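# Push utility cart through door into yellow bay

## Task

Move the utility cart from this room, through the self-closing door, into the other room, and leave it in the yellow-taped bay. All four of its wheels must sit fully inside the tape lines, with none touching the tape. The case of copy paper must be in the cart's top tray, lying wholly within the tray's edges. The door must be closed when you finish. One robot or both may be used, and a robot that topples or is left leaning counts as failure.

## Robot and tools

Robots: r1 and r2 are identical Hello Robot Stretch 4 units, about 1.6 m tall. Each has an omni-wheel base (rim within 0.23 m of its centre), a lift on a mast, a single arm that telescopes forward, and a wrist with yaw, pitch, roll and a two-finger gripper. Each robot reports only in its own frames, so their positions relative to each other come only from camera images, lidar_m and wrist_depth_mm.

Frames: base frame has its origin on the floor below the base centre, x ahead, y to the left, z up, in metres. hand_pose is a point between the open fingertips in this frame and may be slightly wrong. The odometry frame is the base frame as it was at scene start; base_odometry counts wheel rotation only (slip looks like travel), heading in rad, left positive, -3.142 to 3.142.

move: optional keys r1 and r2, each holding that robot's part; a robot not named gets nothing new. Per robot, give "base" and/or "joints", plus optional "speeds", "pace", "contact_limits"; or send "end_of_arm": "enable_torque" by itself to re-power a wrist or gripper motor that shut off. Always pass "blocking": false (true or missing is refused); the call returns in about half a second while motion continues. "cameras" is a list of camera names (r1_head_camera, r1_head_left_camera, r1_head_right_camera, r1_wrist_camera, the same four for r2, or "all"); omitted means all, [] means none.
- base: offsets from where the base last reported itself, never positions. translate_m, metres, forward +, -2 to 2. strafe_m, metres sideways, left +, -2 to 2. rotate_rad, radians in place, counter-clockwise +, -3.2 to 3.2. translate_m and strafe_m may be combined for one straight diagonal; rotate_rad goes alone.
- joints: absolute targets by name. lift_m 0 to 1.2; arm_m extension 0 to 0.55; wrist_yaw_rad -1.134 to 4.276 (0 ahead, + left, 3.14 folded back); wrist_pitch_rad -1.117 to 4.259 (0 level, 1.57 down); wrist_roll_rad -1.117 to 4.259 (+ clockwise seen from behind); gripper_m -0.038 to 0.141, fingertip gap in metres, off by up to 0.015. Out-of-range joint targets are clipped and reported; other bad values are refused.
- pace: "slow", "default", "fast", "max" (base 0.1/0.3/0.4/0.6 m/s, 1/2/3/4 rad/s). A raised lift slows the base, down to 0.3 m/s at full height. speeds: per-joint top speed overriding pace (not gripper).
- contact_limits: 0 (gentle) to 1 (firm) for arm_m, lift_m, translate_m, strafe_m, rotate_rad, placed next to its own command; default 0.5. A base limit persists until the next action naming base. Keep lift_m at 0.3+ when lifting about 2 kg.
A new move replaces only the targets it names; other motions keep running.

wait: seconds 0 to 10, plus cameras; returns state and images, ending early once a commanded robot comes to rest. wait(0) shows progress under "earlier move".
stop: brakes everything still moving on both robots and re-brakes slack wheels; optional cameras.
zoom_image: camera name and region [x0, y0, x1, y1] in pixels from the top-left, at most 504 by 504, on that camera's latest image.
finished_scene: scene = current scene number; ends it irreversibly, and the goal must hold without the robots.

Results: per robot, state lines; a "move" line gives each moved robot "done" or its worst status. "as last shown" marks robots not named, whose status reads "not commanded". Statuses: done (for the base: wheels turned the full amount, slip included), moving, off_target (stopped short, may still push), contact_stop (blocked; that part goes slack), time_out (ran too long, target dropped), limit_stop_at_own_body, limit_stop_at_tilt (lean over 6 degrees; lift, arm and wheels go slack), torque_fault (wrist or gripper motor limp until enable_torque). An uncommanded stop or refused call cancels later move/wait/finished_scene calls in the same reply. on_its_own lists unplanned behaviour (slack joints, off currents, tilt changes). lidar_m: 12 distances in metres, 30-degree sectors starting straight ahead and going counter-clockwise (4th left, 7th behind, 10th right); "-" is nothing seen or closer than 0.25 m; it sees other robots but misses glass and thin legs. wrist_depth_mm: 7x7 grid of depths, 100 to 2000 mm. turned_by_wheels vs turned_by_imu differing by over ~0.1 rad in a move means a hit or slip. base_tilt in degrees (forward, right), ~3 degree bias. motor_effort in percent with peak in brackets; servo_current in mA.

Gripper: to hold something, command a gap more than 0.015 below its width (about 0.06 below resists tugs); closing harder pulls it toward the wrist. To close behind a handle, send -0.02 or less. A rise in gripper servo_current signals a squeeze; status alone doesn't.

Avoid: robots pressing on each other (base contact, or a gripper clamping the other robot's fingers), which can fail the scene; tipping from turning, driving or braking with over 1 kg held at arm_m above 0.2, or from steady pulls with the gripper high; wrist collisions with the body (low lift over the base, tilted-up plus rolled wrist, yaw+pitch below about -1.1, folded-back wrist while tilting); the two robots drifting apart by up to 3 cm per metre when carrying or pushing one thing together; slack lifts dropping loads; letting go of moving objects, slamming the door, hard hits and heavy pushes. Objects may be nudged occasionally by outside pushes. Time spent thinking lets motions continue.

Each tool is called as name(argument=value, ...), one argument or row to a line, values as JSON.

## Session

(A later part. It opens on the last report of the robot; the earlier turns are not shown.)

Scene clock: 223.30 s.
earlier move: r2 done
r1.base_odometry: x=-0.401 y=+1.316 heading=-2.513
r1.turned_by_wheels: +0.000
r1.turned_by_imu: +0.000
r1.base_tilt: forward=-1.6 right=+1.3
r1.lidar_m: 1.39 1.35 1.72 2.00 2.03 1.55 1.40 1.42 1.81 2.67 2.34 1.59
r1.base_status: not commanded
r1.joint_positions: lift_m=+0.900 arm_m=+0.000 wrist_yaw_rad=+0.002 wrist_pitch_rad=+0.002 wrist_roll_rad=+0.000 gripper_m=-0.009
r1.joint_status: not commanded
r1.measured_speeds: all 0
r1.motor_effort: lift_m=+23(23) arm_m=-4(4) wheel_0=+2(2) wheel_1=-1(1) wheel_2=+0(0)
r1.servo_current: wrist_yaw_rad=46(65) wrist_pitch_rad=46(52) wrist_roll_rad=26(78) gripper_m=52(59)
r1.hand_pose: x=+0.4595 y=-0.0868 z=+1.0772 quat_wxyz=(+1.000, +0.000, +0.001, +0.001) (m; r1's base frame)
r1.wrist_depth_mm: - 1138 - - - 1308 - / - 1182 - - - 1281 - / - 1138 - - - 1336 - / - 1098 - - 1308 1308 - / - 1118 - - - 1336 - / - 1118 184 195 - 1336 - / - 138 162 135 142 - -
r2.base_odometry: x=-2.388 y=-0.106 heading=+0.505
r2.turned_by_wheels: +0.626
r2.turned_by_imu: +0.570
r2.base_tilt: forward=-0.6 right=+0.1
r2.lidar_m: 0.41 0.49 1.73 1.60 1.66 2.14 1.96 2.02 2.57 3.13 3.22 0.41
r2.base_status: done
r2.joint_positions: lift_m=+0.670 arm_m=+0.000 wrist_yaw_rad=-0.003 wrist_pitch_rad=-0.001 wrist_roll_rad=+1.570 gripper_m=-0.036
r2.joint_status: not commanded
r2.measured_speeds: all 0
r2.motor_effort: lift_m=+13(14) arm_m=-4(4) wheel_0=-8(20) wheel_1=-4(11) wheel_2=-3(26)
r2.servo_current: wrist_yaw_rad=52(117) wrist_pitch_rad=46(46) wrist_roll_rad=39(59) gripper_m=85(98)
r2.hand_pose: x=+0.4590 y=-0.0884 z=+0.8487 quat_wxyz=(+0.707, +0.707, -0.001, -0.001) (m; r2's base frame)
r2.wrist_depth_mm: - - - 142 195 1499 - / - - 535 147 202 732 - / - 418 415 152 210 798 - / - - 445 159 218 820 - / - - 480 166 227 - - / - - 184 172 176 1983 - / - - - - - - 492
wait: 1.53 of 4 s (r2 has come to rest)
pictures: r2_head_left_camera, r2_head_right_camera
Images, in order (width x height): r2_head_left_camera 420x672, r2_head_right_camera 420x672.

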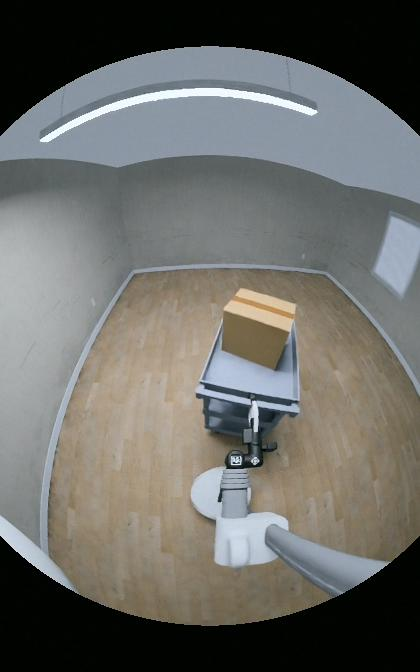

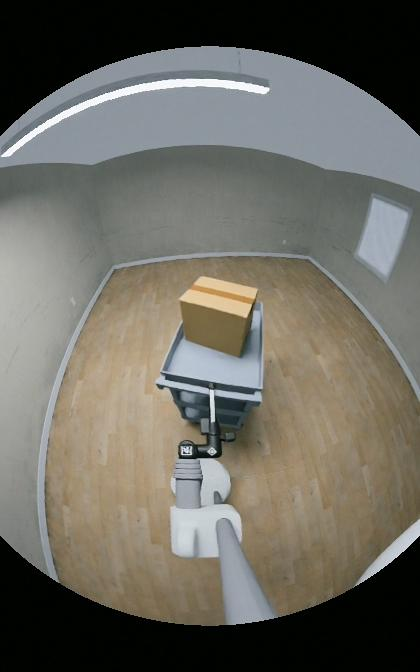

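move(
  r1={"base":{"rotate_rad":0.2}},
  blocking=false,
  cameras=[],
)

wait(
  seconds=2,
  cameras=[],
)

move(
  r1={"base":{"strafe_m":-0.5}},
  blocking=false,
  cameras=[],
)

wait(
  seconds=4,
  cameras=["r1_head_camera","r1_head_left_camera"],
)

Scene clock: 252.30 s.
move: r1 moving
r1.base_odometry: x=-0.401 y=+1.316 heading=-2.334
r1.turned_by_wheels: +0.179
r1.turned_by_imu: +0.180
r1.base_tilt: forward=-1.6 right=+1.3
r1.lidar_m: 1.35 1.46 2.05 1.99 1.95 1.44 1.40 1.50 2.14 2.72 1.90 1.51
r1.base_status: rotate_rad moving
r1.joint_positions: lift_m=+0.900 arm_m=+0.000 wrist_yaw_rad=+0.002 wrist_pitch_rad=+0.002 wrist_roll_rad=+0.000 gripper_m=-0.009
r1.joint_status: not commanded
r1.measured_speeds: translate_m=+0.001 strafe_m=+0.001 rotate_rad=+0.308 lift_m=+0.000 arm_m=+0.000 wrist_yaw_rad=+0.000 wrist_pitch_rad=+0.000 wrist_roll_rad=+0.000
r1.motor_effort: lift_m=+23(23) arm_m=-4(4) wheel_0=-3(8) wheel_1=-3(9) wheel_2=-1(7)
r1.servo_current: wrist_yaw_rad=59(65) wrist_pitch_rad=39(52) wrist_roll_rad=33(65) gripper_m=52(52)
r1.hand_pose: x=+0.4595 y=-0.0868 z=+1.0772 quat_wxyz=(+1.000, +0.000, +0.001, +0.001) (m; r1's base frame)
r1.wrist_depth_mm: - - 1160 - - - 1160 / - - 1160 - - - 1160 / - - 1160 - - - 1205 / - - 1160 - - 1205 1205 / - - 1205 - - - 1205 / - - 187 195 - - 1205 / - - 171 135 142 - 1182
r2: as last shown
r2.turned_by_wheels: +0.000
r2.turned_by_imu: +0.001
r2.base_tilt: forward=-0.7 right=+0.1
r2.lidar_m: 0.41 0.46 1.72 1.61 1.62 2.10 1.96 2.01 2.60 3.13 3.17 0.42
r2.motor_effort: lift_m=+13(14) arm_m=-4(4) wheel_0=-7(8) wheel_1=-4(4) wheel_2=-3(4)
r2.servo_current: wrist_yaw_rad=65(65) wrist_pitch_rad=39(46) wrist_roll_rad=52(52) gripper_m=85(91)
r2.wrist_depth_mm: - - - 142 195 1464 - / - - 535 148 203 732 - / - 421 415 152 209 788 - / - - 445 159 217 809 - / - - 484 166 227 - - / - - 185 171 176 1983 - / - - - - - - 492
pictures: none
No camera images: "cameras" was empty.

Scene clock: 252.73 s.
earlier move: r1 done
r1.base_odometry: x=-0.401 y=+1.316 heading=-2.313
r1.turned_by_wheels: +0.020
r1.turned_by_imu: +0.020
r1.base_tilt: forward=-1.6 right=+1.3
r1.lidar_m: 1.35 1.46 2.04 1.98 1.92 1.45 1.38 1.50 2.19 2.71 1.83 1.47
r1.base_status: done
r1.joint_positions: lift_m=+0.900 arm_m=+0.000 wrist_yaw_rad=+0.002 wrist_pitch_rad=+0.002 wrist_roll_rad=+0.000 gripper_m=-0.009
r1.joint_status: not commanded
r1.measured_speeds: all 0
r1.motor_effort: lift_m=+23(23) arm_m=-3(4) wheel_0=-1(8) wheel_1=-1(9) wheel_2=-2(7)
r1.servo_current: wrist_yaw_rad=52(65) wrist_pitch_rad=39(52) wrist_roll_rad=39(65) gripper_m=46(52)
r1.hand_pose: x=+0.4595 y=-0.0868 z=+1.0772 quat_wxyz=(+1.000, +0.000, +0.001, +0.001) (m; r1's base frame)
r1.wrist_depth_mm: - - 1182 - - - - / - - 1160 - - - 1160 / - - 1182 - - - 1182 / - - 1182 - - - 1182 / - - 1138 - - - 1160 / - - 186 195 - - 1182 / - - 162 135 142 - -
r2.base_odometry: x=-2.388 y=-0.106 heading=+0.505
r2.turned_by_wheels: +0.000
r2.turned_by_imu: +0.000
r2.base_tilt: forward=-0.7 right=+0.0
r2.lidar_m: 0.42 0.47 1.73 1.62 1.65 2.12 1.95 2.01 2.58 3.12 3.19 0.40
r2.base_status: not commanded
r2.joint_positions: lift_m=+0.670 arm_m=+0.000 wrist_yaw_rad=-0.003 wrist_pitch_rad=-0.001 wrist_roll_rad=+1.570 gripper_m=-0.036
r2.joint_status: not commanded
r2.measured_speeds: all 0
r2.motor_effort: lift_m=+14(14) arm_m=-4(4) wheel_0=-8(8) wheel_1=-4(4) wheel_2=-4(4)
r2.servo_current: wrist_yaw_rad=46(65) wrist_pitch_rad=46(46) wrist_roll_rad=39(59) gripper_m=85(98)
r2.hand_pose: x=+0.4590 y=-0.0884 z=+0.8487 quat_wxyz=(+0.707, +0.707, -0.001, -0.001) (m; r2's base frame)
r2.wrist_depth_mm: - - - 142 195 1499 - / - - 539 148 202 723 - / - 424 413 152 209 798 - / - - 442 159 217 809 - / - - 480 166 226 - - / - - 185 171 176 1983 - / - - - - - - 492
wait: 0.43 of 2 s (r1 has come to rest)
pictures: none
No camera images: "cameras" was empty.

Scene clock: 253.23 s.
move: r1 moving
r1.base_odometry: x=-0.427 y=+1.341 heading=-2.313
r1.turned_by_wheels: +0.000
r1.turned_by_imu: +0.000
r1.base_tilt: forward=-1.6 right=+1.3
r1.lidar_m: 1.37 1.46 2.10 2.03 1.90 1.46 1.38 1.49 2.19 2.67 1.84 1.45
r1.base_status: strafe_m moving
r1.joint_positions: lift_m=+0.900 arm_m=+0.000 wrist_yaw_rad=+0.002 wrist_pitch_rad=+0.002 wrist_roll_rad=+0.000 gripper_m=-0.009
r1.joint_status: not commanded
r1.measured_speeds: translate_m=+0.000 strafe_m=-0.140 rotate_rad=+0.002 lift_m=+0.000 arm_m=+0.000 wrist_yaw_rad=+0.000 wrist_pitch_rad=+0.000 wrist_roll_rad=+0.000
r1.motor_effort: lift_m=+23(23) arm_m=-4(4) wheel_0=+10(10) wheel_1=-8(11) wheel_2=+0(2)
r1.servo_current: wrist_yaw_rad=39(59) wrist_pitch_rad=39(46) wrist_roll_rad=46(52) gripper_m=46(52)
r1.hand_pose: x=+0.4595 y=-0.0868 z=+1.0772 quat_wxyz=(+1.000, +0.000, +0.001, +0.001) (m; r1's base frame)
r1.wrist_depth_mm: - - 1138 - - - 1138 / - - 1160 - - - - / - - 1138 - - - 1182 / - - 1182 - - - 1160 / - - 1205 - - - 1182 / - - 186 194 - - 1205 / - - 163 151 142 - -
r2: as last shown
r2.base_tilt: forward=-0.7 right=+0.1
r2.lidar_m: 0.41 0.50 1.72 1.61 1.66 2.11 1.97 2.01 2.57 3.14 3.20 0.40
r2.motor_effort: lift_m=+13(14) arm_m=-4(4) wheel_0=-8(8) wheel_1=-4(4) wheel_2=-3(4)
r2.servo_current: wrist_yaw_rad=46(52) wrist_pitch_rad=46(46) wrist_roll_rad=39(59) gripper_m=85(91)
r2.wrist_depth_mm: - - - 142 195 1537 - / - - 535 148 202 732 - / - 421 415 152 209 788 - / - - 445 159 218 809 - / - - 477 166 227 - - / - - 185 172 176 - - / - - - - - - 492
pictures: none
No camera images: "cameras" was empty.

Scene clock: 255.73 s.
earlier move: r1 done
r1.base_odometry: x=-0.769 y=+1.654 heading=-2.313
r1.turned_by_wheels: +0.000
r1.turned_by_imu: -0.003
r1.base_tilt: forward=-1.6 right=+1.2
r1.lidar_m: 1.41 1.49 2.02 2.49 1.92 1.49 1.42 1.55 2.23 2.19 1.80 1.39
r1.base_status: done
r1.joint_positions: lift_m=+0.900 arm_m=+0.000 wrist_yaw_rad=+0.002 wrist_pitch_rad=+0.002 wrist_roll_rad=+0.000 gripper_m=-0.009
r1.joint_status: not commanded
r1.measured_speeds: all 0
r1.motor_effort: lift_m=+23(23) arm_m=-3(4) wheel_0=+1(12) wheel_1=+0(11) wheel_2=+0(2)
r1.servo_current: wrist_yaw_rad=52(65) wrist_pitch_rad=39(52) wrist_roll_rad=65(78) gripper_m=46(59)
r1.hand_pose: x=+0.4595 y=-0.0868 z=+1.0772 quat_wxyz=(+1.000, +0.000, +0.001, +0.001) (m; r1's base frame)
r1.wrist_depth_mm: - - - - 1098 - - / 1160 1229 - - 1160 - - / 1160 1255 - - 1182 - - / 1138 1205 - - 1182 - - / 1160 - - - 1182 - - / 1160 - 185 194 181 - - / - 1229 162 135 142 - -
r2.base_odometry: x=-2.388 y=-0.106 heading=+0.505
r2.turned_by_wheels: +0.000
r2.turned_by_imu: +0.000
r2.base_tilt: forward=-0.7 right=+0.0
r2.lidar_m: 0.41 0.46 1.75 1.62 1.64 2.13 1.95 2.01 2.58 3.12 3.19 0.40
r2.base_status: not commanded
r2.joint_positions: lift_m=+0.670 arm_m=+0.000 wrist_yaw_rad=-0.003 wrist_pitch_rad=-0.001 wrist_roll_rad=+1.570 gripper_m=-0.036
r2.joint_status: not commanded
r2.measured_speeds: all 0
r2.motor_effort: lift_m=+13(14) arm_m=-4(4) wheel_0=-7(8) wheel_1=-4(5) wheel_2=-3(4)
r2.servo_current: wrist_yaw_rad=52(59) wrist_pitch_rad=46(46) wrist_roll_rad=52(59) gripper_m=91(98)
r2.hand_pose: x=+0.4590 y=-0.0884 z=+0.8487 quat_wxyz=(+0.707, +0.707, -0.001, -0.001) (m; r2's base frame)
r2.wrist_depth_mm: - - - 141 195 1537 - / - - 539 148 202 723 - / - 421 415 152 210 788 - / - - 445 160 217 820 - / - - 480 166 227 - - / - - 185 172 176 1921 - / - - - - - - 492
wait: 2.50 of 4 s (r1 has come to rest)
pictures: r1_head_camera, r1_head_left_camera
Images, in order (width x height): r1_head_camera 420x560, r1_head_left_camera 420x672.

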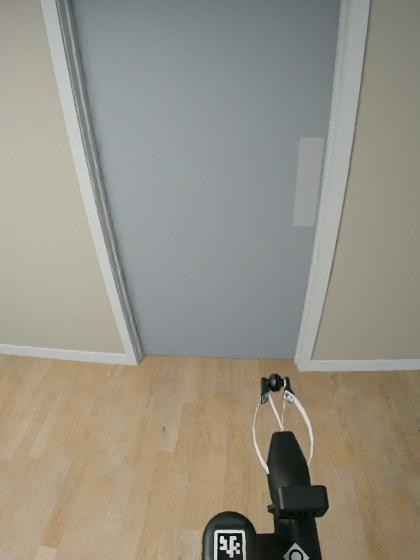

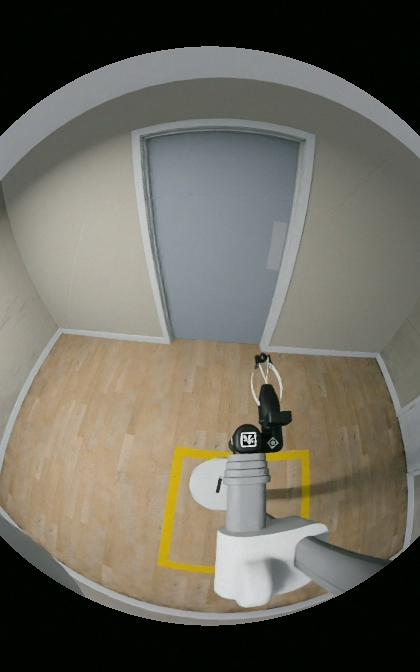

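move(
  r1={"base":{"translate_m":0.85,"strafe_m":-0.1}},
  blocking=false,
  cameras=[],
)

wait(
  seconds=6,
  cameras=[],
)

move(
  r1={"base":{"translate_m":0.5,"strafe_m":0.03},"pace":"slow","contact_limits":{"translate_m":0.75}},
  blocking=false,
  cameras=[],
)

wait(
  seconds=8,
  cameras=["r1_head_camera","r1_head_left_camera"],
)

Scene clock: 262.80 s.
move: r1 moving
r1.base_odometry: x=-0.793 y=+1.634 heading=-2.313
r1.turned_by_wheels: +0.000
r1.turned_by_imu: +0.000
r1.base_tilt: forward=-1.6 right=+1.2
r1.lidar_m: 1.38 1.45 1.98 2.48 1.99 1.51 1.46 1.55 2.25 2.20 1.79 1.35
r1.base_status: translate_m moving; strafe_m moving
r1.joint_positions: lift_m=+0.900 arm_m=+0.000 wrist_yaw_rad=+0.002 wrist_pitch_rad=+0.002 wrist_roll_rad=+0.000 gripper_m=-0.009
r1.joint_status: not commanded
r1.measured_speeds: translate_m=+0.121 strafe_m=-0.016 rotate_rad=-0.004 lift_m=+0.000 arm_m=+0.000 wrist_yaw_rad=+0.000 wrist_pitch_rad=+0.000 wrist_roll_rad=+0.000
r1.motor_effort: lift_m=+23(23) arm_m=-3(4) wheel_0=+6(9) wheel_1=+5(6) wheel_2=-8(9)
r1.servo_current: wrist_yaw_rad=46(65) wrist_pitch_rad=39(46) wrist_roll_rad=52(59) gripper_m=52(52)
r1.hand_pose: x=+0.4595 y=-0.0868 z=+1.0772 quat_wxyz=(+1.000, +0.000, +0.001, +0.001) (m; r1's base frame)
r1.wrist_depth_mm: - - - - 1098 - - / 1138 - - - 1138 - - / 1118 - - - 1160 - - / 1118 1229 - - 1160 - - / 1118 1182 - - 1182 - - / 1118 1229 185 195 181 - - / - 1205 163 135 142 - -
r2: as last shown
r2.base_tilt: forward=-0.7 right=+0.1
r2.lidar_m: 0.39 0.45 1.72 1.58 1.67 2.12 1.96 2.00 2.57 3.14 3.19 0.40
r2.motor_effort: lift_m=+14(14) arm_m=-4(4) wheel_0=-8(8) wheel_1=-4(4) wheel_2=-4(4)
r2.servo_current: wrist_yaw_rad=52(59) wrist_pitch_rad=46(46) wrist_roll_rad=46(52) gripper_m=91(98)
r2.wrist_depth_mm: - - - 142 195 1499 - / - - 539 148 202 723 - / - 418 415 153 209 809 - / - - 449 159 217 809 - / - - 480 166 226 - - / - - 185 171 177 1983 - / - - - - - - 492
pictures: none
No camera images: "cameras" was empty.

Scene clock: 266.63 s.
earlier move: r1 done
r1.base_odometry: x=-1.417 y=+1.095 heading=-2.313
r1.turned_by_wheels: +0.000
r1.turned_by_imu: +0.000
r1.base_tilt: forward=-1.5 right=+1.3
r1.lidar_m: 0.57 0.61 0.82 2.54 2.70 2.36 2.27 2.47 2.23 1.65 0.66 0.57
r1.base_status: done
r1.joint_positions: lift_m=+0.900 arm_m=+0.000 wrist_yaw_rad=+0.002 wrist_pitch_rad=+0.002 wrist_roll_rad=+0.000 gripper_m=-0.009
r1.joint_status: not commanded
r1.measured_speeds: all 0
r1.motor_effort: lift_m=+23(23) arm_m=-3(4) wheel_0=+2(10) wheel_1=+2(6) wheel_2=-1(10)
r1.servo_current: wrist_yaw_rad=65(65) wrist_pitch_rad=39(52) wrist_roll_rad=26(65) gripper_m=46(59)
r1.hand_pose: x=+0.4595 y=-0.0868 z=+1.0772 quat_wxyz=(+1.000, +0.000, +0.001, +0.001) (m; r1's base frame)
r1.wrist_depth_mm: 366 364 357 355 351 345 340 / 368 362 357 357 349 345 342 / 368 366 357 355 351 345 343 / 368 364 359 355 353 345 345 / 373 368 362 357 351 345 342 / 370 364 362 195 351 351 345 / 373 368 180 185 170 349 345
r2.base_odometry: x=-2.388 y=-0.106 heading=+0.505
r2.turned_by_wheels: +0.000
r2.turned_by_imu: +0.001
r2.base_tilt: forward=-0.7 right=+0.1
r2.lidar_m: 0.40 0.45 1.74 1.61 1.63 2.10 1.94 2.03 2.59 3.13 3.17 0.42
r2.base_status: not commanded
r2.joint_positions: lift_m=+0.670 arm_m=+0.000 wrist_yaw_rad=-0.003 wrist_pitch_rad=-0.001 wrist_roll_rad=+1.570 gripper_m=-0.036
r2.joint_status: not commanded
r2.measured_speeds: all 0
r2.motor_effort: lift_m=+14(14) arm_m=-4(4) wheel_0=-7(8) wheel_1=-4(5) wheel_2=-3(4)
r2.servo_current: wrist_yaw_rad=52(59) wrist_pitch_rad=46(46) wrist_roll_rad=46(65) gripper_m=91(98)
r2.hand_pose: x=+0.4590 y=-0.0884 z=+0.8487 quat_wxyz=(+0.707, +0.707, -0.001, -0.001) (m; r2's base frame)
r2.wrist_depth_mm: - - - 142 196 1464 - / - - 539 148 202 723 - / - 424 415 152 209 788 - / - - 449 160 217 820 - / - - 480 165 227 - - / - - 185 171 176 1863 - / - - - - - - 492
wait: 3.83 of 6 s (r1 has come to rest)
pictures: none
No camera images: "cameras" was empty.

Scene clock: 267.13 s.
move: r1 moving
r1.base_odometry: x=-1.425 y=+1.086 heading=-2.313
r1.turned_by_wheels: +0.000
r1.turned_by_imu: +0.000
r1.base_tilt: forward=-1.6 right=+1.2
r1.lidar_m: 0.54 0.58 0.83 2.48 2.69 2.32 2.30 2.47 2.23 1.60 0.65 0.56
r1.base_status: translate_m moving; strafe_m moving
r1.joint_positions: lift_m=+0.900 arm_m=+0.000 wrist_yaw_rad=+0.002 wrist_pitch_rad=+0.002 wrist_roll_rad=+0.000 gripper_m=-0.009
r1.joint_status: not commanded
r1.measured_speeds: translate_m=+0.048 strafe_m=+0.004 rotate_rad=-0.002 lift_m=+0.000 arm_m=+0.000 wrist_yaw_rad=+0.000 wrist_pitch_rad=+0.000 wrist_roll_rad=+0.000
r1.motor_effort: lift_m=+23(23) arm_m=-3(4) wheel_0=+4(5) wheel_1=+5(7) wheel_2=-5(7)
r1.servo_current: wrist_yaw_rad=59(65) wrist_pitch_rad=46(46) wrist_roll_rad=39(59) gripper_m=46(52)
r1.contact_limits: translate_m 0.75
r1.hand_pose: x=+0.4595 y=-0.0868 z=+1.0772 quat_wxyz=(+1.000, +0.000, +0.001, +0.001) (m; r1's base frame)
r1.wrist_depth_mm: 357 351 347 342 338 334 329 / 355 353 347 343 338 336 330 / 357 351 351 345 340 336 332 / 357 353 349 343 342 336 334 / 362 355 347 345 342 336 336 / 359 355 349 194 340 336 334 / 362 357 180 180 170 336 334
r2: as last shown
r2.turned_by_imu: +0.000
r2.base_tilt: forward=-0.6 right=+0.1
r2.lidar_m: 0.41 0.47 1.74 1.60 1.63 2.10 1.95 2.00 2.58 3.13 3.20 0.40
r2.motor_effort: lift_m=+13(14) arm_m=-3(4) wheel_0=-8(8) wheel_1=-4(4) wheel_2=-4(4)
r2.servo_current: wrist_yaw_rad=52(59) wrist_pitch_rad=39(46) wrist_roll_rad=46(65) gripper_m=85(91)
r2.wrist_depth_mm: - - - 142 195 1499 - / - - 539 148 202 732 - / - 421 415 152 210 798 - / - - 449 159 218 809 - / - - 480 166 227 - - / - - 185 171 176 1983 - / - - - - - - 492
pictures: none
No camera images: "cameras" was empty.

Scene clock: 271.30 s.
earlier move: r1 limit_stop_at_tilt
r1.base_odometry: x=-1.467 y=+0.982 heading=-2.605
r1.turned_by_wheels: -0.292
r1.turned_by_imu: -0.222
r1.base_tilt: forward=-1.6 right=+1.3
r1.lidar_m: 0.47 0.48 0.60 1.03 2.51 2.64 2.39 2.39 2.46 2.25 0.74 0.53
r1.base_status: translate_m limit_stop_at_tilt (by the wheels' count: +0.114 of +0.500); strafe_m limit_stop_at_tilt (by the wheels' count: +0.021 of +0.030)
r1.joint_positions: lift_m=+0.900 arm_m=-0.001 wrist_yaw_rad=-0.001 wrist_pitch_rad=+0.003 wrist_roll_rad=+0.000 gripper_m=-0.010
r1.joint_status: not commanded
r1.measured_speeds: all 0
r1.on_its_own: the wheels are slack since a limit_stop_at_tilt; lift_m is slack since a limit_stop_at_tilt; arm_m is slack since a limit_stop_at_tilt
r1.motor_effort: lift_m=+19(23) arm_m=+2(9) wheel_0=+0(8) wheel_1=+0(8) wheel_2=+0(25)
r1.servo_current: wrist_yaw_rad=46(130) wrist_pitch_rad=46(124) wrist_roll_rad=39(72) gripper_m=46(52)
r1.contact_limits: translate_m 0.75
r1.hand_pose: x=+0.4579 y=-0.0877 z=+1.0769 quat_wxyz=(+1.000, +0.000, +0.002, -0.001) (m; r1's base frame)
r1.wrist_depth_mm: 262 273 283 294 306 322 300 / 262 272 285 296 309 322 301 / 263 273 282 297 310 325 300 / 263 273 285 296 310 325 306 / 263 272 285 297 312 327 307 / 264 273 279 194 312 327 309 / 265 272 286 181 170 330 304
r2.base_odometry: x=-2.388 y=-0.106 heading=+0.505
r2.turned_by_wheels: +0.000
r2.turned_by_imu: +0.001
r2.base_tilt: forward=-0.7 right=+0.1
r2.lidar_m: 0.41 0.46 1.73 1.61 1.64 2.13 1.96 2.02 2.55 3.13 3.21 0.41
r2.base_status: not commanded
r2.joint_positions: lift_m=+0.670 arm_m=+0.000 wrist_yaw_rad=-0.003 wrist_pitch_rad=-0.001 wrist_roll_rad=+1.570 gripper_m=-0.036
r2.joint_status: not commanded
r2.measured_speeds: all 0
r2.motor_effort: lift_m=+13(14) arm_m=-4(4) wheel_0=-8(8) wheel_1=-4(5) wheel_2=-3(4)
r2.servo_current: wrist_yaw_rad=39(59) wrist_pitch_rad=46(46) wrist_roll_rad=59(65) gripper_m=91(98)
r2.hand_pose: x=+0.4590 y=-0.0884 z=+0.8487 quat_wxyz=(+0.707, +0.707, -0.001, -0.001) (m; r2's base frame)
r2.wrist_depth_mm: - - - 141 195 1499 - / - - 539 147 202 723 - / - 421 415 152 210 798 - / - - 442 159 216 809 - / - - 480 165 226 - - / - - 185 171 176 1921 - / - - - - - - 496
wait: 4.17 of 8 s (r1 has come to rest)
pictures: r1_head_camera, r1_head_left_camera
Images, in order (width x height): r1_head_camera 420x560, r1_head_left_camera 420x672.

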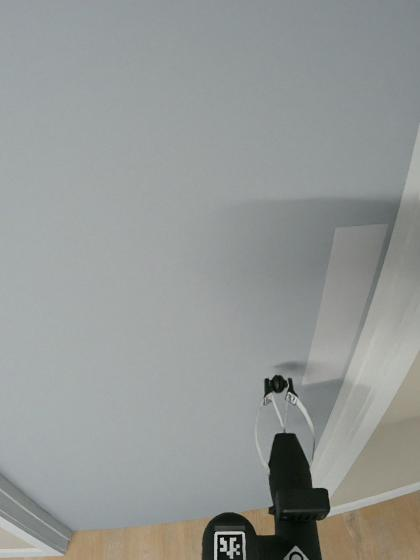

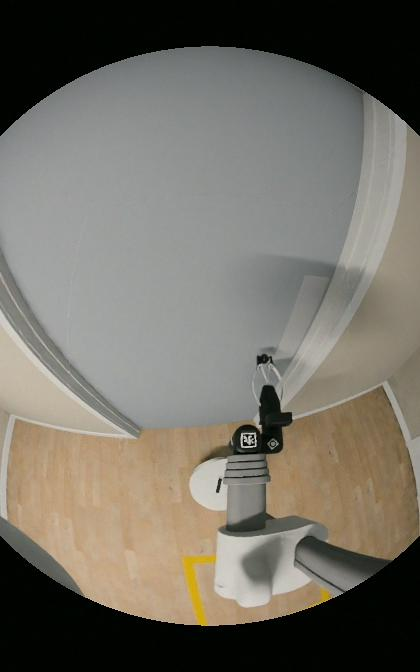

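move(
  r1={"base":{"translate_m":-0.2},"joints":{"lift_m":0.5}},
  blocking=false,
  cameras=[],
)

wait(
  seconds=3,
  cameras=[],
)

move(
  r1={"base":{"rotate_rad":0.23}},
  blocking=false,
  cameras=[],
)

wait(
  seconds=3,
  cameras=["r1_head_camera","r1_head_left_camera"],
)

Scene clock: 277.80 s.
move: r1 moving
r1.base_odometry: x=-1.440 y=+0.998 heading=-2.605
r1.turned_by_wheels: +0.000
r1.turned_by_imu: +0.000
r1.base_tilt: forward=-1.6 right=+1.3
r1.lidar_m: 0.50 0.51 0.65 1.10 2.50 2.62 2.34 2.39 2.47 2.24 0.78 0.57
r1.base_status: translate_m moving
r1.joint_positions: lift_m=+0.862 arm_m=-0.001 wrist_yaw_rad=-0.001 wrist_pitch_rad=+0.003 wrist_roll_rad=+0.000 gripper_m=-0.010
r1.joint_status: lift_m moving
r1.measured_speeds: translate_m=-0.123 strafe_m=+0.002 rotate_rad=+0.002 lift_m=-0.146 arm_m=+0.000 wrist_yaw_rad=+0.000 wrist_pitch_rad=+0.000 wrist_roll_rad=+0.000
r1.on_its_own: arm_m is slack since a limit_stop_at_tilt
r1.motor_effort: lift_m=+10(18) arm_m=+2(2) wheel_0=-8(8) wheel_1=-6(7) wheel_2=+9(9)
r1.servo_current: wrist_yaw_rad=52(65) wrist_pitch_rad=46(52) wrist_roll_rad=33(59) gripper_m=46(46)
r1.hand_pose: x=+0.4579 y=-0.0877 z=+1.0394 quat_wxyz=(+1.000, +0.000, +0.002, -0.001) (m; r1's base frame)
r1.wrist_depth_mm: 287 298 309 324 334 349 312 / 289 298 310 322 338 349 325 / 287 298 310 324 338 349 324 / 290 298 310 325 338 353 319 / 287 301 312 324 338 353 327 / 289 303 309 194 338 351 327 / 291 298 185 180 161 353 330
r2: as last shown
r2.turned_by_imu: +0.000
r2.lidar_m: 0.40 0.46 1.73 1.60 1.67 2.10 1.96 2.01 2.57 3.13 3.21 0.41
r2.motor_effort: lift_m=+14(14) arm_m=-4(4) wheel_0=-8(8) wheel_1=-4(4) wheel_2=-3(4)
r2.servo_current: wrist_yaw_rad=39(59) wrist_pitch_rad=39(46) wrist_roll_rad=52(52) gripper_m=91(98)
r2.wrist_depth_mm: - - - 142 195 1499 - / - - 535 148 203 732 - / - 421 415 152 210 798 - / - - 445 159 218 809 - / - - 484 166 226 - - / - - 185 172 176 1921 - / - - - - - - 492
pictures: none
No camera images: "cameras" was empty.

Scene clock: 279.90 s.
earlier move: r1 done
r1.base_odometry: x=-1.295 y=+1.084 heading=-2.605
r1.turned_by_wheels: +0.000
r1.turned_by_imu: +0.000
r1.base_tilt: forward=-1.6 right=+1.3
r1.lidar_m: 0.65 0.66 0.85 1.51 2.47 2.42 2.17 2.22 2.50 2.26 1.08 0.73
r1.base_status: done
r1.joint_positions: lift_m=+0.500 arm_m=-0.001 wrist_yaw_rad=-0.001 wrist_pitch_rad=+0.003 wrist_roll_rad=+0.000 gripper_m=-0.010
r1.joint_status: all done
r1.measured_speeds: all 0
r1.on_its_own: arm_m is slack since a limit_stop_at_tilt
r1.motor_effort: lift_m=+13(18) arm_m=+2(2) wheel_0=-3(9) wheel_1=-1(7) wheel_2=+0(10)
r1.servo_current: wrist_yaw_rad=59(65) wrist_pitch_rad=46(52) wrist_roll_rad=39(59) gripper_m=39(46)
r1.hand_pose: x=+0.4579 y=-0.0877 z=+0.6778 quat_wxyz=(+1.000, +0.000, +0.002, -0.001) (m; r1's base frame)
r1.wrist_depth_mm: 439 455 477 492 504 480 - / 439 459 473 488 508 484 - / 442 455 473 492 508 484 - / 439 452 473 496 512 492 - / 442 459 480 492 517 492 - / 445 455 466 202 521 492 - / 442 455 180 185 153 452 -
r2.base_odometry: x=-2.388 y=-0.106 heading=+0.505
r2.turned_by_wheels: +0.000
r2.turned_by_imu: +0.000
r2.base_tilt: forward=-0.7 right=+0.1
r2.lidar_m: 0.42 0.46 1.75 1.60 1.65 2.11 1.95 2.01 2.60 3.13 3.20 0.40
r2.base_status: not commanded
r2.joint_positions: lift_m=+0.670 arm_m=+0.000 wrist_yaw_rad=-0.003 wrist_pitch_rad=-0.001 wrist_roll_rad=+1.570 gripper_m=-0.036
r2.joint_status: not commanded
r2.measured_speeds: all 0
r2.motor_effort: lift_m=+13(14) arm_m=-4(4) wheel_0=-8(8) wheel_1=-4(4) wheel_2=-3(4)
r2.servo_current: wrist_yaw_rad=52(59) wrist_pitch_rad=39(46) wrist_roll_rad=39(59) gripper_m=85(98)
r2.hand_pose: x=+0.4590 y=-0.0884 z=+0.8487 quat_wxyz=(+0.707, +0.707, -0.001, -0.001) (m; r2's base frame)
r2.wrist_depth_mm: - - - 141 195 1499 - / - - 535 148 202 732 - / - 421 410 152 210 788 - / - - 445 159 217 831 - / - - 477 165 226 - - / - - 185 171 176 1983 - / - - - - - - 492
wait: 2.10 of 3 s (r1 has come to rest)
pictures: none
No camera images: "cameras" was empty.

Scene clock: 280.40 s.
move: r1 moving
r1.base_odometry: x=-1.295 y=+1.084 heading=-2.406
r1.turned_by_wheels: +0.199
r1.turned_by_imu: +0.200
r1.base_tilt: forward=-1.6 right=+1.3
r1.lidar_m: 0.66 0.72 0.91 2.44 2.58 2.26 2.16 2.31 2.33 2.12 0.85 0.69
r1.base_status: rotate_rad moving
r1.joint_positions: lift_m=+0.500 arm_m=-0.001 wrist_yaw_rad=-0.001 wrist_pitch_rad=+0.003 wrist_roll_rad=+0.000 gripper_m=-0.010
r1.joint_status: not commanded
r1.measured_speeds: translate_m=-0.001 strafe_m=+0.002 rotate_rad=+0.380 lift_m=+0.000 arm_m=+0.000 wrist_yaw_rad=+0.000 wrist_pitch_rad=+0.000 wrist_roll_rad=+0.000
r1.on_its_own: arm_m is slack since a limit_stop_at_tilt
r1.motor_effort: lift_m=+12(13) arm_m=+1(2) wheel_0=-1(8) wheel_1=-2(7) wheel_2=-2(7)
r1.servo_current: wrist_yaw_rad=59(59) wrist_pitch_rad=39(52) wrist_roll_rad=59(59) gripper_m=46(52)
r1.hand_pose: x=+0.4579 y=-0.0877 z=+0.6778 quat_wxyz=(+1.000, +0.000, +0.002, -0.001) (m; r1's base frame)
r1.wrist_depth_mm: 462 462 462 459 459 459 459 / 469 466 466 462 462 462 455 / 462 466 469 462 466 462 459 / 473 473 466 466 469 462 462 / 466 466 466 466 466 466 462 / 473 469 469 195 469 462 462 / 473 477 180 185 152 462 466
r2: as last shown
r2.base_tilt: forward=-0.7 right=+0.0
r2.lidar_m: 0.40 0.48 1.74 1.61 1.63 2.12 1.96 2.02 2.57 3.14 3.21 0.40
r2.motor_effort: lift_m=+14(14) arm_m=-4(4) wheel_0=-8(8) wheel_1=-4(5) wheel_2=-4(4)
r2.servo_current: wrist_yaw_rad=59(59) wrist_pitch_rad=39(39) wrist_roll_rad=39(52) gripper_m=85(91)
r2.wrist_depth_mm: - - - 141 195 1499 - / - - 539 148 202 732 - / - 421 415 152 210 778 - / - - 442 160 217 809 - / - - 484 165 226 - - / - - 186 171 176 1921 - / - - - - - - 496
pictures: none
No camera images: "cameras" was empty.

Scene clock: 280.87 s.
earlier move: r1 done
r1.base_odometry: x=-1.295 y=+1.084 heading=-2.375
r1.turned_by_wheels: +0.030
r1.turned_by_imu: +0.031
r1.base_tilt: forward=-1.6 right=+1.3
r1.lidar_m: 0.67 0.71 0.91 2.44 2.59 2.23 2.17 2.33 2.34 1.89 0.83 0.68
r1.base_status: done
r1.joint_positions: lift_m=+0.500 arm_m=-0.001 wrist_yaw_rad=-0.001 wrist_pitch_rad=+0.003 wrist_roll_rad=+0.000 gripper_m=-0.010
r1.joint_status: not commanded
r1.measured_speeds: all 0
r1.on_its_own: arm_m is slack since a limit_stop_at_tilt
r1.motor_effort: lift_m=+13(13) arm_m=+1(2) wheel_0=-3(8) wheel_1=-1(7) wheel_2=+0(7)
r1.servo_current: wrist_yaw_rad=59(59) wrist_pitch_rad=39(52) wrist_roll_rad=46(59) gripper_m=46(52)
r1.hand_pose: x=+0.4579 y=-0.0877 z=+0.6778 quat_wxyz=(+1.000, +0.000, +0.002, -0.001) (m; r1's base frame)
r1.wrist_depth_mm: 480 469 462 455 449 445 439 / 480 473 466 459 452 439 436 / 484 477 466 459 455 445 439 / 484 473 473 462 452 449 439 / 488 480 469 466 459 445 442 / 488 480 469 194 455 449 439 / 488 480 180 185 152 445 442
r2.base_odometry: x=-2.388 y=-0.106 heading=+0.505
r2.turned_by_wheels: +0.000
r2.turned_by_imu: +0.000
r2.base_tilt: forward=-0.7 right=+0.0
r2.lidar_m: 0.41 0.46 1.73 1.61 1.66 2.11 1.96 2.00 2.60 3.12 3.20 0.42
r2.base_status: not commanded
r2.joint_positions: lift_m=+0.670 arm_m=+0.000 wrist_yaw_rad=-0.003 wrist_pitch_rad=-0.001 wrist_roll_rad=+1.570 gripper_m=-0.036
r2.joint_status: not commanded
r2.measured_speeds: all 0
r2.motor_effort: lift_m=+14(14) arm_m=-4(4) wheel_0=-7(8) wheel_1=-4(5) wheel_2=-4(4)
r2.servo_current: wrist_yaw_rad=46(59) wrist_pitch_rad=52(52) wrist_roll_rad=59(65) gripper_m=91(98)
r2.hand_pose: x=+0.4590 y=-0.0884 z=+0.8487 quat_wxyz=(+0.707, +0.707, -0.001, -0.001) (m; r2's base frame)
r2.wrist_depth_mm: - - - 141 195 1537 - / - - 539 148 202 732 - / - 418 413 152 210 798 - / - - 442 159 218 809 - / - - 484 166 226 - - / - - 185 171 176 1921 - / - - - - - - 492
wait: 0.47 of 3 s (r1 has come to rest)
pictures: r1_head_camera, r1_head_left_camera
Images, in order (width x height): r1_head_camera 420x560, r1_head_left_camera 420x672.

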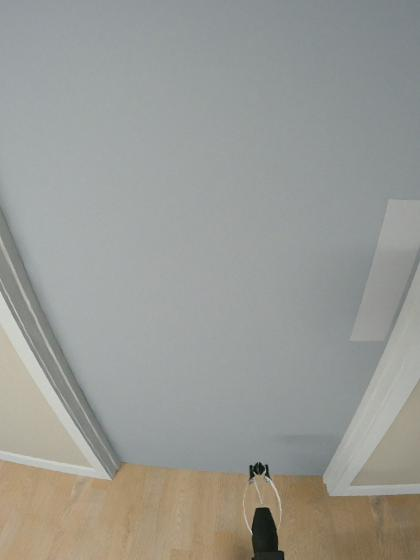

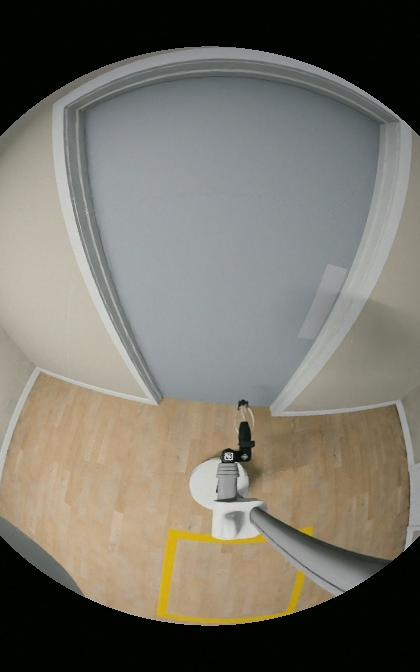

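move(
  r1={"base":{"strafe_m":-0.12,"translate_m":0.1},"joints":{"arm_m":0.0}},
  blocking=false,
  cameras=[],
)

wait(
  seconds=3,
  cameras=[],
)

move(
  r1={"base":{"translate_m":0.35},"pace":"slow","contact_limits":{"translate_m":0.8}},
  blocking=false,
  cameras=[],
)

wait(
  seconds=6,
  cameras=["r1_head_camera","r1_head_left_camera"],
)

Scene clock: 286.63 s.
move: r1 moving
r1.base_odometry: x=-1.327 y=+1.087 heading=-2.376
r1.turned_by_wheels: +0.000
r1.turned_by_imu: +0.000
r1.base_tilt: forward=-1.6 right=+1.2
r1.lidar_m: 0.64 0.68 0.88 2.46 2.62 2.26 2.18 2.36 2.33 1.84 0.78 0.67
r1.base_status: translate_m moving; strafe_m moving
r1.joint_positions: lift_m=+0.500 arm_m=+0.000 wrist_yaw_rad=-0.001 wrist_pitch_rad=+0.003 wrist_roll_rad=+0.000 gripper_m=-0.010
r1.joint_status: all done
r1.measured_speeds: translate_m=+0.077 strafe_m=-0.095 rotate_rad=-0.005 lift_m=+0.000 arm_m=+0.000 wrist_yaw_rad=+0.000 wrist_pitch_rad=+0.000 wrist_roll_rad=+0.000
r1.motor_effort: lift_m=+13(13) arm_m=+5(6) wheel_0=+8(12) wheel_1=-4(7) wheel_2=-6(8)
r1.servo_current: wrist_yaw_rad=46(65) wrist_pitch_rad=46(52) wrist_roll_rad=59(59) gripper_m=46(46)
r1.hand_pose: x=+0.4591 y=-0.0877 z=+0.6778 quat_wxyz=(+1.000, +0.000, +0.002, -0.001) (m; r1's base frame)
r1.wrist_depth_mm: 459 452 445 439 430 421 418 / 462 455 449 436 433 424 418 / 462 455 445 436 433 424 418 / 466 455 449 445 433 430 421 / 466 455 452 439 433 430 424 / 469 462 445 195 436 433 424 / 469 459 181 185 152 430 424
r2: as last shown
r2.base_tilt: forward=-0.6 right=+0.1
r2.lidar_m: 0.40 0.47 1.70 1.61 1.63 2.09 1.96 2.01 2.63 3.13 3.19 0.41
r2.motor_effort: lift_m=+14(14) arm_m=-4(4) wheel_0=-7(8) wheel_1=-4(4) wheel_2=-3(4)
r2.servo_current: wrist_yaw_rad=52(65) wrist_pitch_rad=46(46) wrist_roll_rad=46(59) gripper_m=85(91)
r2.wrist_depth_mm: - - - 142 195 1499 - / - - 539 148 202 732 - / - 421 413 153 209 798 - / - - 445 159 218 820 - / - - 484 165 226 - - / - - 185 171 176 1921 - / - - - - - - 492
pictures: none
No camera images: "cameras" was empty.

Scene clock: 288.00 s.
earlier move: r1 done
r1.base_odometry: x=-1.450 y=+1.101 heading=-2.376
r1.turned_by_wheels: +0.000
r1.turned_by_imu: +0.000
r1.base_tilt: forward=-1.5 right=+1.3
r1.lidar_m: 0.55 0.60 0.85 2.54 2.71 2.32 2.28 2.44 2.22 1.58 0.67 0.59
r1.base_status: done
r1.joint_positions: lift_m=+0.500 arm_m=+0.000 wrist_yaw_rad=-0.001 wrist_pitch_rad=+0.003 wrist_roll_rad=+0.000 gripper_m=-0.010
r1.joint_status: all done
r1.measured_speeds: all 0
r1.motor_effort: lift_m=+13(13) arm_m=+4(6) wheel_0=+1(12) wheel_1=-2(7) wheel_2=-1(8)
r1.servo_current: wrist_yaw_rad=39(85) wrist_pitch_rad=46(52) wrist_roll_rad=52(65) gripper_m=39(52)
r1.hand_pose: x=+0.4591 y=-0.0877 z=+0.6778 quat_wxyz=(+1.000, +0.000, +0.002, -0.001) (m; r1's base frame)
r1.wrist_depth_mm: 368 362 355 349 345 338 332 / 368 362 357 351 345 338 334 / 370 364 357 351 345 338 336 / 370 366 359 355 347 340 338 / 373 368 359 353 349 343 338 / 373 366 359 194 347 343 340 / 375 368 180 185 171 342 340
r2.base_odometry: x=-2.388 y=-0.106 heading=+0.505
r2.turned_by_wheels: +0.000
r2.turned_by_imu: +0.000
r2.base_tilt: forward=-0.7 right=+0.1
r2.lidar_m: 0.41 0.43 1.75 1.61 1.63 2.12 1.96 1.97 2.55 3.12 3.19 0.40
r2.base_status: not commanded
r2.joint_positions: lift_m=+0.670 arm_m=+0.000 wrist_yaw_rad=-0.003 wrist_pitch_rad=-0.001 wrist_roll_rad=+1.570 gripper_m=-0.036
r2.joint_status: not commanded
r2.measured_speeds: all 0
r2.motor_effort: lift_m=+13(14) arm_m=-4(4) wheel_0=-8(8) wheel_1=-4(4) wheel_2=-3(4)
r2.servo_current: wrist_yaw_rad=39(65) wrist_pitch_rad=46(52) wrist_roll_rad=52(59) gripper_m=91(98)
r2.hand_pose: x=+0.4590 y=-0.0884 z=+0.8487 quat_wxyz=(+0.707, +0.707, -0.001, -0.001) (m; r2's base frame)
r2.wrist_depth_mm: - - - 142 195 1499 - / - - 530 147 202 723 - / - 421 415 152 210 798 - / - - 449 159 218 820 - / - - 484 165 226 - - / - - 185 171 176 1983 - / - - - - - - 496
wait: 1.37 of 3 s (r1 has come to rest)
pictures: none
No camera images: "cameras" was empty.

Scene clock: 288.50 s.
move: r1 moving
r1.base_odometry: x=-1.459 y=+1.092 heading=-2.375
r1.turned_by_wheels: +0.000
r1.turned_by_imu: +0.000
r1.base_tilt: forward=-1.6 right=+1.3
r1.lidar_m: 0.54 0.60 0.85 2.56 2.72 2.35 2.28 2.48 2.21 1.55 0.67 0.56
r1.base_status: translate_m moving
r1.joint_positions: lift_m=+0.500 arm_m=+0.000 wrist_yaw_rad=-0.001 wrist_pitch_rad=+0.003 wrist_roll_rad=+0.000 gripper_m=-0.010
r1.joint_status: not commanded
r1.measured_speeds: translate_m=+0.048 strafe_m=+0.000 rotate_rad=-0.001 lift_m=+0.000 arm_m=+0.000 wrist_yaw_rad=+0.000 wrist_pitch_rad=+0.000 wrist_roll_rad=+0.000
r1.motor_effort: lift_m=+13(13) arm_m=+4(5) wheel_0=+5(6) wheel_1=+5(6) wheel_2=-6(6)
r1.servo_current: wrist_yaw_rad=33(65) wrist_pitch_rad=52(52) wrist_roll_rad=52(52) gripper_m=46(46)
r1.contact_limits: translate_m 0.8
r1.hand_pose: x=+0.4591 y=-0.0877 z=+0.6778 quat_wxyz=(+1.000, +0.000, +0.002, -0.001) (m; r1's base frame)
r1.wrist_depth_mm: 355 353 347 340 334 329 324 / 357 351 347 338 334 327 325 / 357 355 349 340 334 330 324 / 357 351 347 343 336 330 327 / 357 355 349 343 336 332 327 / 364 355 345 195 336 332 329 / 362 355 181 185 170 332 327
r2: as last shown
r2.base_tilt: forward=-0.6 right=+0.1
r2.lidar_m: 0.43 0.45 1.73 1.60 1.67 2.12 1.95 2.02 2.59 3.13 3.19 0.39
r2.motor_effort: lift_m=+14(14) arm_m=-4(4) wheel_0=-7(8) wheel_1=-4(4) wheel_2=-3(3)
r2.servo_current: wrist_yaw_rad=46(59) wrist_pitch_rad=46(52) wrist_roll_rad=65(65) gripper_m=85(98)
r2.wrist_depth_mm: - - - 141 195 1499 - / - - 539 147 202 732 - / - 418 415 152 210 788 - / - - 445 160 218 809 - / - - 480 166 226 - - / - - 185 171 177 1983 - / - - - - - - 488
pictures: none
No camera images: "cameras" was empty.

Scene clock: 292.77 s.
earlier move: r1 done
r1.base_odometry: x=-1.702 y=+0.859 heading=-2.376
r1.turned_by_wheels: +0.000
r1.turned_by_imu: +0.016
r1.base_tilt: forward=-1.7 right=+1.3
r1.lidar_m: 0.40 0.40 0.51 0.97 2.69 2.67 2.61 2.86 2.26 0.48 0.35 0.46
r1.base_status: done
r1.joint_positions: lift_m=+0.500 arm_m=-0.001 wrist_yaw_rad=-0.008 wrist_pitch_rad=+0.003 wrist_roll_rad=+0.000 gripper_m=-0.010
r1.joint_status: not commanded
r1.measured_speeds: all 0
r1.motor_effort: lift_m=+13(13) arm_m=+10(10) wheel_0=+9(15) wheel_1=+7(13) wheel_2=-14(21)
r1.servo_current: wrist_yaw_rad=65(78) wrist_pitch_rad=39(52) wrist_roll_rad=52(72) gripper_m=39(46)
r1.contact_limits: translate_m 0.8
r1.hand_pose: x=+0.4580 y=-0.0897 z=+0.6778 quat_wxyz=(+1.000, +0.000, +0.002, -0.004) (m; r1's base frame)
r1.wrist_depth_mm: 199 210 220 232 248 265 278 / 200 210 221 233 249 265 278 / 199 210 222 233 249 263 278 / 199 210 222 235 250 266 283 / 202 211 222 236 249 265 282 / 199 211 188 200 250 267 283 / 201 206 219 179 160 270 281
r2.base_odometry: x=-2.388 y=-0.106 heading=+0.505
r2.turned_by_wheels: +0.000
r2.turned_by_imu: +0.001
r2.base_tilt: forward=-0.7 right=+0.0
r2.lidar_m: 0.41 0.46 1.71 1.61 1.65 2.12 1.95 1.91 2.55 3.12 3.20 0.40
r2.base_status: not commanded
r2.joint_positions: lift_m=+0.670 arm_m=+0.000 wrist_yaw_rad=-0.003 wrist_pitch_rad=-0.001 wrist_roll_rad=+1.570 gripper_m=-0.036
r2.joint_status: not commanded
r2.measured_speeds: all 0
r2.motor_effort: lift_m=+14(14) arm_m=-4(4) wheel_0=-8(8) wheel_1=-4(5) wheel_2=-3(4)
r2.servo_current: wrist_yaw_rad=59(65) wrist_pitch_rad=39(52) wrist_roll_rad=33(65) gripper_m=91(98)
r2.hand_pose: x=+0.4590 y=-0.0884 z=+0.8487 quat_wxyz=(+0.707, +0.707, -0.001, -0.001) (m; r2's base frame)
r2.wrist_depth_mm: - - - 141 195 1464 - / - - 539 148 203 732 - / - 421 413 152 210 798 - / - - 442 159 218 809 - / - - 484 165 226 - - / - - 185 172 176 - - / - - - - - - 492
wait: 4.27 of 6 s (r1 has come to rest)
pictures: r1_head_camera, r1_head_left_camera
Images, in order (width x height): r1_head_camera 420x560, r1_head_left_camera 420x672.

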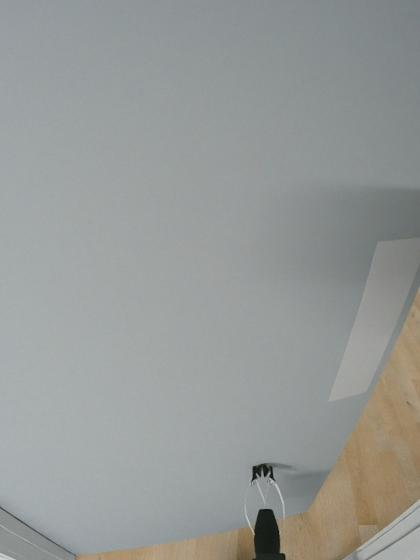

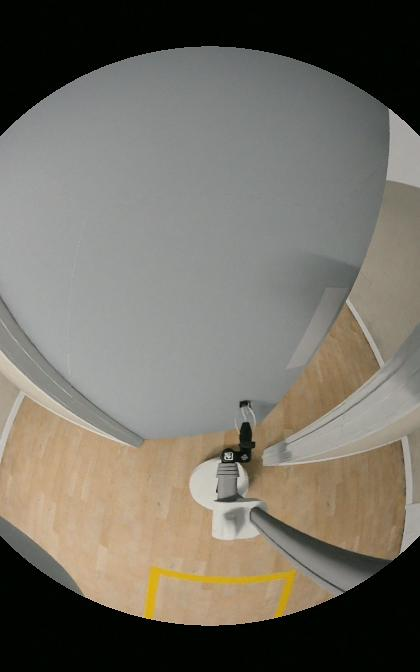

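Opening. Continue with slight left strafe.

move(
  r1={"base":{"translate_m":0.35,"strafe_m":0.05},"pace":"slow","contact_limits":{"translate_m":0.8}},
  blocking=false,
  cameras=[],
)

wait(
  seconds=7,
  cameras=["r1_head_camera","r1_head_left_camera"],
)

Scene clock: 296.37 s.
move: r1 moving
r1.base_odometry: x=-1.710 y=+0.849 heading=-2.375
r1.turned_by_wheels: +0.000
r1.turned_by_imu: +0.000
r1.base_tilt: forward=-1.6 right=+1.3
r1.lidar_m: 0.38 0.40 0.49 0.89 2.69 2.69 2.63 2.83 2.27 0.46 0.36 0.48
r1.base_status: translate_m moving; strafe_m moving
r1.joint_positions: lift_m=+0.500 arm_m=-0.001 wrist_yaw_rad=-0.008 wrist_pitch_rad=+0.003 wrist_roll_rad=+0.000 gripper_m=-0.010
r1.joint_status: not commanded
r1.measured_speeds: translate_m=+0.048 strafe_m=+0.007 rotate_rad=+0.000 lift_m=+0.000 arm_m=+0.000 wrist_yaw_rad=+0.000 wrist_pitch_rad=+0.000 wrist_roll_rad=+0.000
r1.motor_effort: lift_m=+13(13) arm_m=+10(10) wheel_0=+10(12) wheel_1=+8(10) wheel_2=-17(20)
r1.servo_current: wrist_yaw_rad=59(72) wrist_pitch_rad=39(46) wrist_roll_rad=46(65) gripper_m=46(46)
r1.contact_limits: translate_m 0.8
r1.hand_pose: x=+0.4580 y=-0.0897 z=+0.6778 quat_wxyz=(+1.000, +0.000, +0.002, -0.004) (m; r1's base frame)
r1.wrist_depth_mm: 197 209 220 234 249 266 281 / 197 208 220 234 248 266 281 / 198 209 220 236 250 267 285 / 198 209 222 236 250 267 285 / 200 208 221 237 251 268 289 / 199 210 186 200 251 270 287 / 200 205 221 155 160 273 285
r2: as last shown
r2.turned_by_imu: +0.000
r2.base_tilt: forward=-0.6 right=+0.0
r2.lidar_m: 0.40 0.47 1.72 1.60 1.65 2.11 1.96 1.94 2.59 3.14 3.21 0.40
r2.motor_effort: lift_m=+13(14) arm_m=-4(4) wheel_0=-7(8) wheel_1=-4(4) wheel_2=-4(4)
r2.servo_current: wrist_yaw_rad=46(46) wrist_pitch_rad=33(39) wrist_roll_rad=52(59) gripper_m=85(91)
r2.wrist_depth_mm: - - - 141 195 1537 - / - - 535 148 202 723 - / - 421 415 152 210 788 - / - - 445 160 219 809 - / - - 484 165 226 - - / - - 185 171 176 1983 - / - - - - - - 488
pictures: none
No camera images: "cameras" was empty.

Scene clock: 300.67 s.
earlier move: r1 done
r1.base_odometry: x=-1.920 y=+0.581 heading=-2.376
r1.turned_by_wheels: -0.001
r1.turned_by_imu: -0.002
r1.base_tilt: forward=-1.6 right=+1.3
r1.lidar_m: 0.32 0.25 0.29 0.38 2.64 3.04 2.97 2.98 0.41 0.39 2.44 0.47
r1.base_status: done
r1.joint_positions: lift_m=+0.500 arm_m=-0.001 wrist_yaw_rad=-0.011 wrist_pitch_rad=+0.003 wrist_roll_rad=+0.000 gripper_m=-0.010
r1.joint_status: not commanded
r1.measured_speeds: all 0
r1.motor_effort: lift_m=+13(13) arm_m=+10(10) wheel_0=-2(12) wheel_1=+3(10) wheel_2=-13(21)
r1.servo_current: wrist_yaw_rad=72(91) wrist_pitch_rad=46(52) wrist_roll_rad=59(65) gripper_m=39(52)
r1.contact_limits: translate_m 0.8
r1.hand_pose: x=+0.4578 y=-0.0907 z=+0.6778 quat_wxyz=(+1.000, +0.000, +0.002, -0.006) (m; r1's base frame)
r1.wrist_depth_mm: 152 178 203 240 297 - - / 152 175 202 240 297 - - / 156 175 202 240 296 - - / 155 174 203 241 296 - - / 152 174 203 240 296 - - / 152 174 193 199 204 - - / 154 170 175 181 286 1430 1618
r2.base_odometry: x=-2.388 y=-0.106 heading=+0.505
r2.turned_by_wheels: +0.000
r2.turned_by_imu: +0.001
r2.base_tilt: forward=-0.6 right=+0.1
r2.lidar_m: 0.44 0.46 1.74 1.60 1.64 2.12 1.96 1.59 2.61 3.10 3.19 0.40
r2.base_status: not commanded
r2.joint_positions: lift_m=+0.670 arm_m=+0.000 wrist_yaw_rad=-0.003 wrist_pitch_rad=-0.001 wrist_roll_rad=+1.570 gripper_m=-0.036
r2.joint_status: not commanded
r2.measured_speeds: all 0
r2.motor_effort: lift_m=+14(14) arm_m=-4(4) wheel_0=-7(8) wheel_1=-4(4) wheel_2=-3(4)
r2.servo_current: wrist_yaw_rad=46(65) wrist_pitch_rad=39(46) wrist_roll_rad=46(65) gripper_m=91(98)
r2.hand_pose: x=+0.4590 y=-0.0884 z=+0.8487 quat_wxyz=(+0.707, +0.707, -0.001, -0.001) (m; r2's base frame)
r2.wrist_depth_mm: - - - 142 195 1537 - / - - 539 148 202 723 - / - 421 413 152 210 798 - / - - 442 160 217 831 - / - - 480 166 227 - - / - - 185 171 176 1921 - / - - - - - - 496
wait: 4.30 of 7 s (r1 has come to rest)
pictures: r1_head_camera, r1_head_left_camera
Images, in order (width x height): r1_head_camera 420x560, r1_head_left_camera 420x672.

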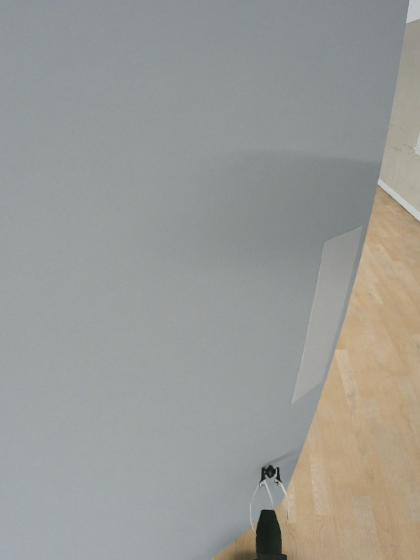

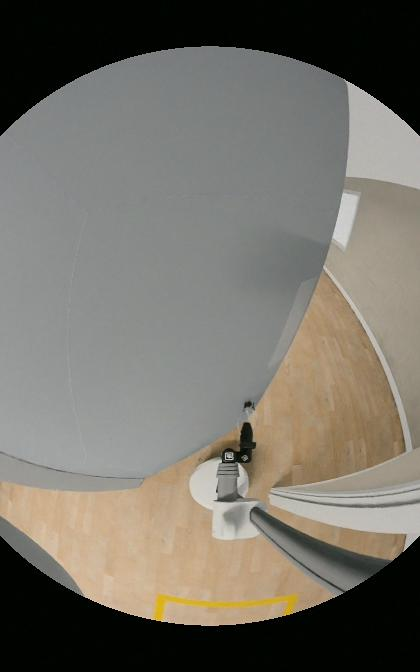

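move(
  r1={"base":{"translate_m":0.35,"strafe_m":0.08},"pace":"slow","contact_limits":{"translate_m":0.8}},
  blocking=false,
  cameras=[],
)

wait(
  seconds=7,
  cameras=["r1_head_camera","r1_head_left_camera"],
)

Scene clock: 305.67 s.
move: r1 moving
r1.base_odometry: x=-1.927 y=+0.570 heading=-2.378
r1.turned_by_wheels: -0.001
r1.turned_by_imu: -0.002
r1.base_tilt: forward=-1.6 right=+1.3
r1.lidar_m: 0.29 0.28 0.28 0.38 2.68 3.03 2.97 2.98 0.39 0.42 2.43 0.47
r1.base_status: translate_m moving; strafe_m moving
r1.joint_positions: lift_m=+0.500 arm_m=-0.001 wrist_yaw_rad=-0.014 wrist_pitch_rad=+0.003 wrist_roll_rad=+0.000 gripper_m=-0.010
r1.joint_status: not commanded
r1.measured_speeds: translate_m=+0.050 strafe_m=+0.012 rotate_rad=+0.001 lift_m=+0.000 arm_m=+0.000 wrist_yaw_rad=+0.000 wrist_pitch_rad=+0.000 wrist_roll_rad=+0.000
r1.motor_effort: lift_m=+13(13) arm_m=+10(10) wheel_0=-1(3) wheel_1=+6(7) wheel_2=-21(22)
r1.servo_current: wrist_yaw_rad=72(85) wrist_pitch_rad=39(52) wrist_roll_rad=46(59) gripper_m=39(46)
r1.contact_limits: translate_m 0.8
r1.hand_pose: x=+0.4575 y=-0.0914 z=+0.6778 quat_wxyz=(+1.000, +0.000, +0.002, -0.007) (m; r1's base frame)
r1.wrist_depth_mm: 149 174 199 237 294 - - / 149 171 199 237 296 - - / 149 172 200 236 296 - - / 146 171 204 236 294 - - / 150 175 200 238 294 - - / 149 174 190 196 185 - - / 151 167 164 179 294 134 1576
r2: as last shown
r2.turned_by_imu: +0.000
r2.base_tilt: forward=-0.6 right=+0.0
r2.lidar_m: 0.43 0.48 1.73 1.60 1.65 2.11 1.94 1.57 2.57 3.13 3.18 0.39
r2.motor_effort: lift_m=+14(14) arm_m=-4(4) wheel_0=-8(8) wheel_1=-4(5) wheel_2=-3(4)
r2.servo_current: wrist_yaw_rad=46(59) wrist_pitch_rad=39(39) wrist_roll_rad=46(59) gripper_m=85(91)
r2.wrist_depth_mm: - - - 142 195 1537 - / - - 539 148 202 732 - / - 421 413 152 210 798 - / - - 445 159 217 809 - / - - 480 166 227 - - / - - 185 171 176 1921 - / - - - - - - 492
pictures: none
No camera images: "cameras" was empty.

Scene clock: 310.00 s.
earlier move: r1 done
r1.base_odometry: x=-2.117 y=+0.281 heading=-2.376
r1.turned_by_wheels: +0.002
r1.turned_by_imu: -0.002
r1.base_tilt: forward=-1.6 right=+1.3
r1.lidar_m: 0.27 0.25 - 0.25 0.30 3.36 3.33 0.69 0.64 2.13 2.55 3.69
r1.base_status: done
r1.joint_positions: lift_m=+0.500 arm_m=+0.000 wrist_yaw_rad=-0.003 wrist_pitch_rad=+0.003 wrist_roll_rad=+0.000 gripper_m=-0.010
r1.joint_status: not commanded
r1.measured_speeds: all 0
r1.motor_effort: lift_m=+13(13) arm_m=+4(10) wheel_0=+3(6) wheel_1=+10(15) wheel_2=-7(22)
r1.servo_current: wrist_yaw_rad=39(98) wrist_pitch_rad=33(52) wrist_roll_rad=46(65) gripper_m=39(52)
r1.contact_limits: translate_m 0.8
r1.hand_pose: x=+0.4590 y=-0.0882 z=+0.6778 quat_wxyz=(+1.000, +0.000, +0.002, -0.001) (m; r1's base frame)
r1.wrist_depth_mm: 158 187 234 - - - - / 153 189 232 - - - - / 157 188 233 - - - - / 153 188 231 - - - - / 153 187 230 - - - - / 152 186 213 195 - - - / 156 174 185 151 152 1618 1618
r2.base_odometry: x=-2.388 y=-0.106 heading=+0.505
r2.turned_by_wheels: +0.000
r2.turned_by_imu: +0.001
r2.base_tilt: forward=-0.6 right=+0.1
r2.lidar_m: 0.41 0.47 1.74 1.61 1.65 2.09 1.92 1.27 2.56 3.13 3.20 0.39
r2.base_status: not commanded
r2.joint_positions: lift_m=+0.670 arm_m=+0.000 wrist_yaw_rad=-0.003 wrist_pitch_rad=-0.001 wrist_roll_rad=+1.570 gripper_m=-0.036
r2.joint_status: not commanded
r2.measured_speeds: all 0
r2.motor_effort: lift_m=+14(14) arm_m=-4(4) wheel_0=-8(8) wheel_1=-4(5) wheel_2=-3(4)
r2.servo_current: wrist_yaw_rad=52(65) wrist_pitch_rad=46(52) wrist_roll_rad=46(59) gripper_m=91(98)
r2.hand_pose: x=+0.4590 y=-0.0884 z=+0.8487 quat_wxyz=(+0.707, +0.707, -0.001, -0.001) (m; r2's base frame)
r2.wrist_depth_mm: - - - 142 195 1537 - / - - 539 148 203 732 - / - 421 413 152 210 788 - / - - 445 159 218 809 - / - - 480 165 226 - - / - - 185 171 176 1921 - / - - - - - - 492
wait: 4.33 of 7 s (r1 has come to rest)
pictures: r1_head_camera, r1_head_left_camera
Images, in order (width x height): r1_head_camera 420x560, r1_head_left_camera 420x672.

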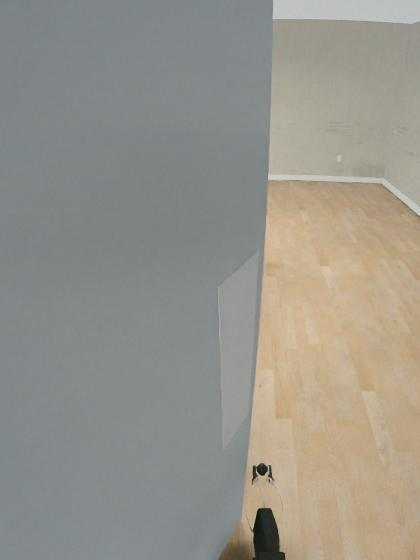

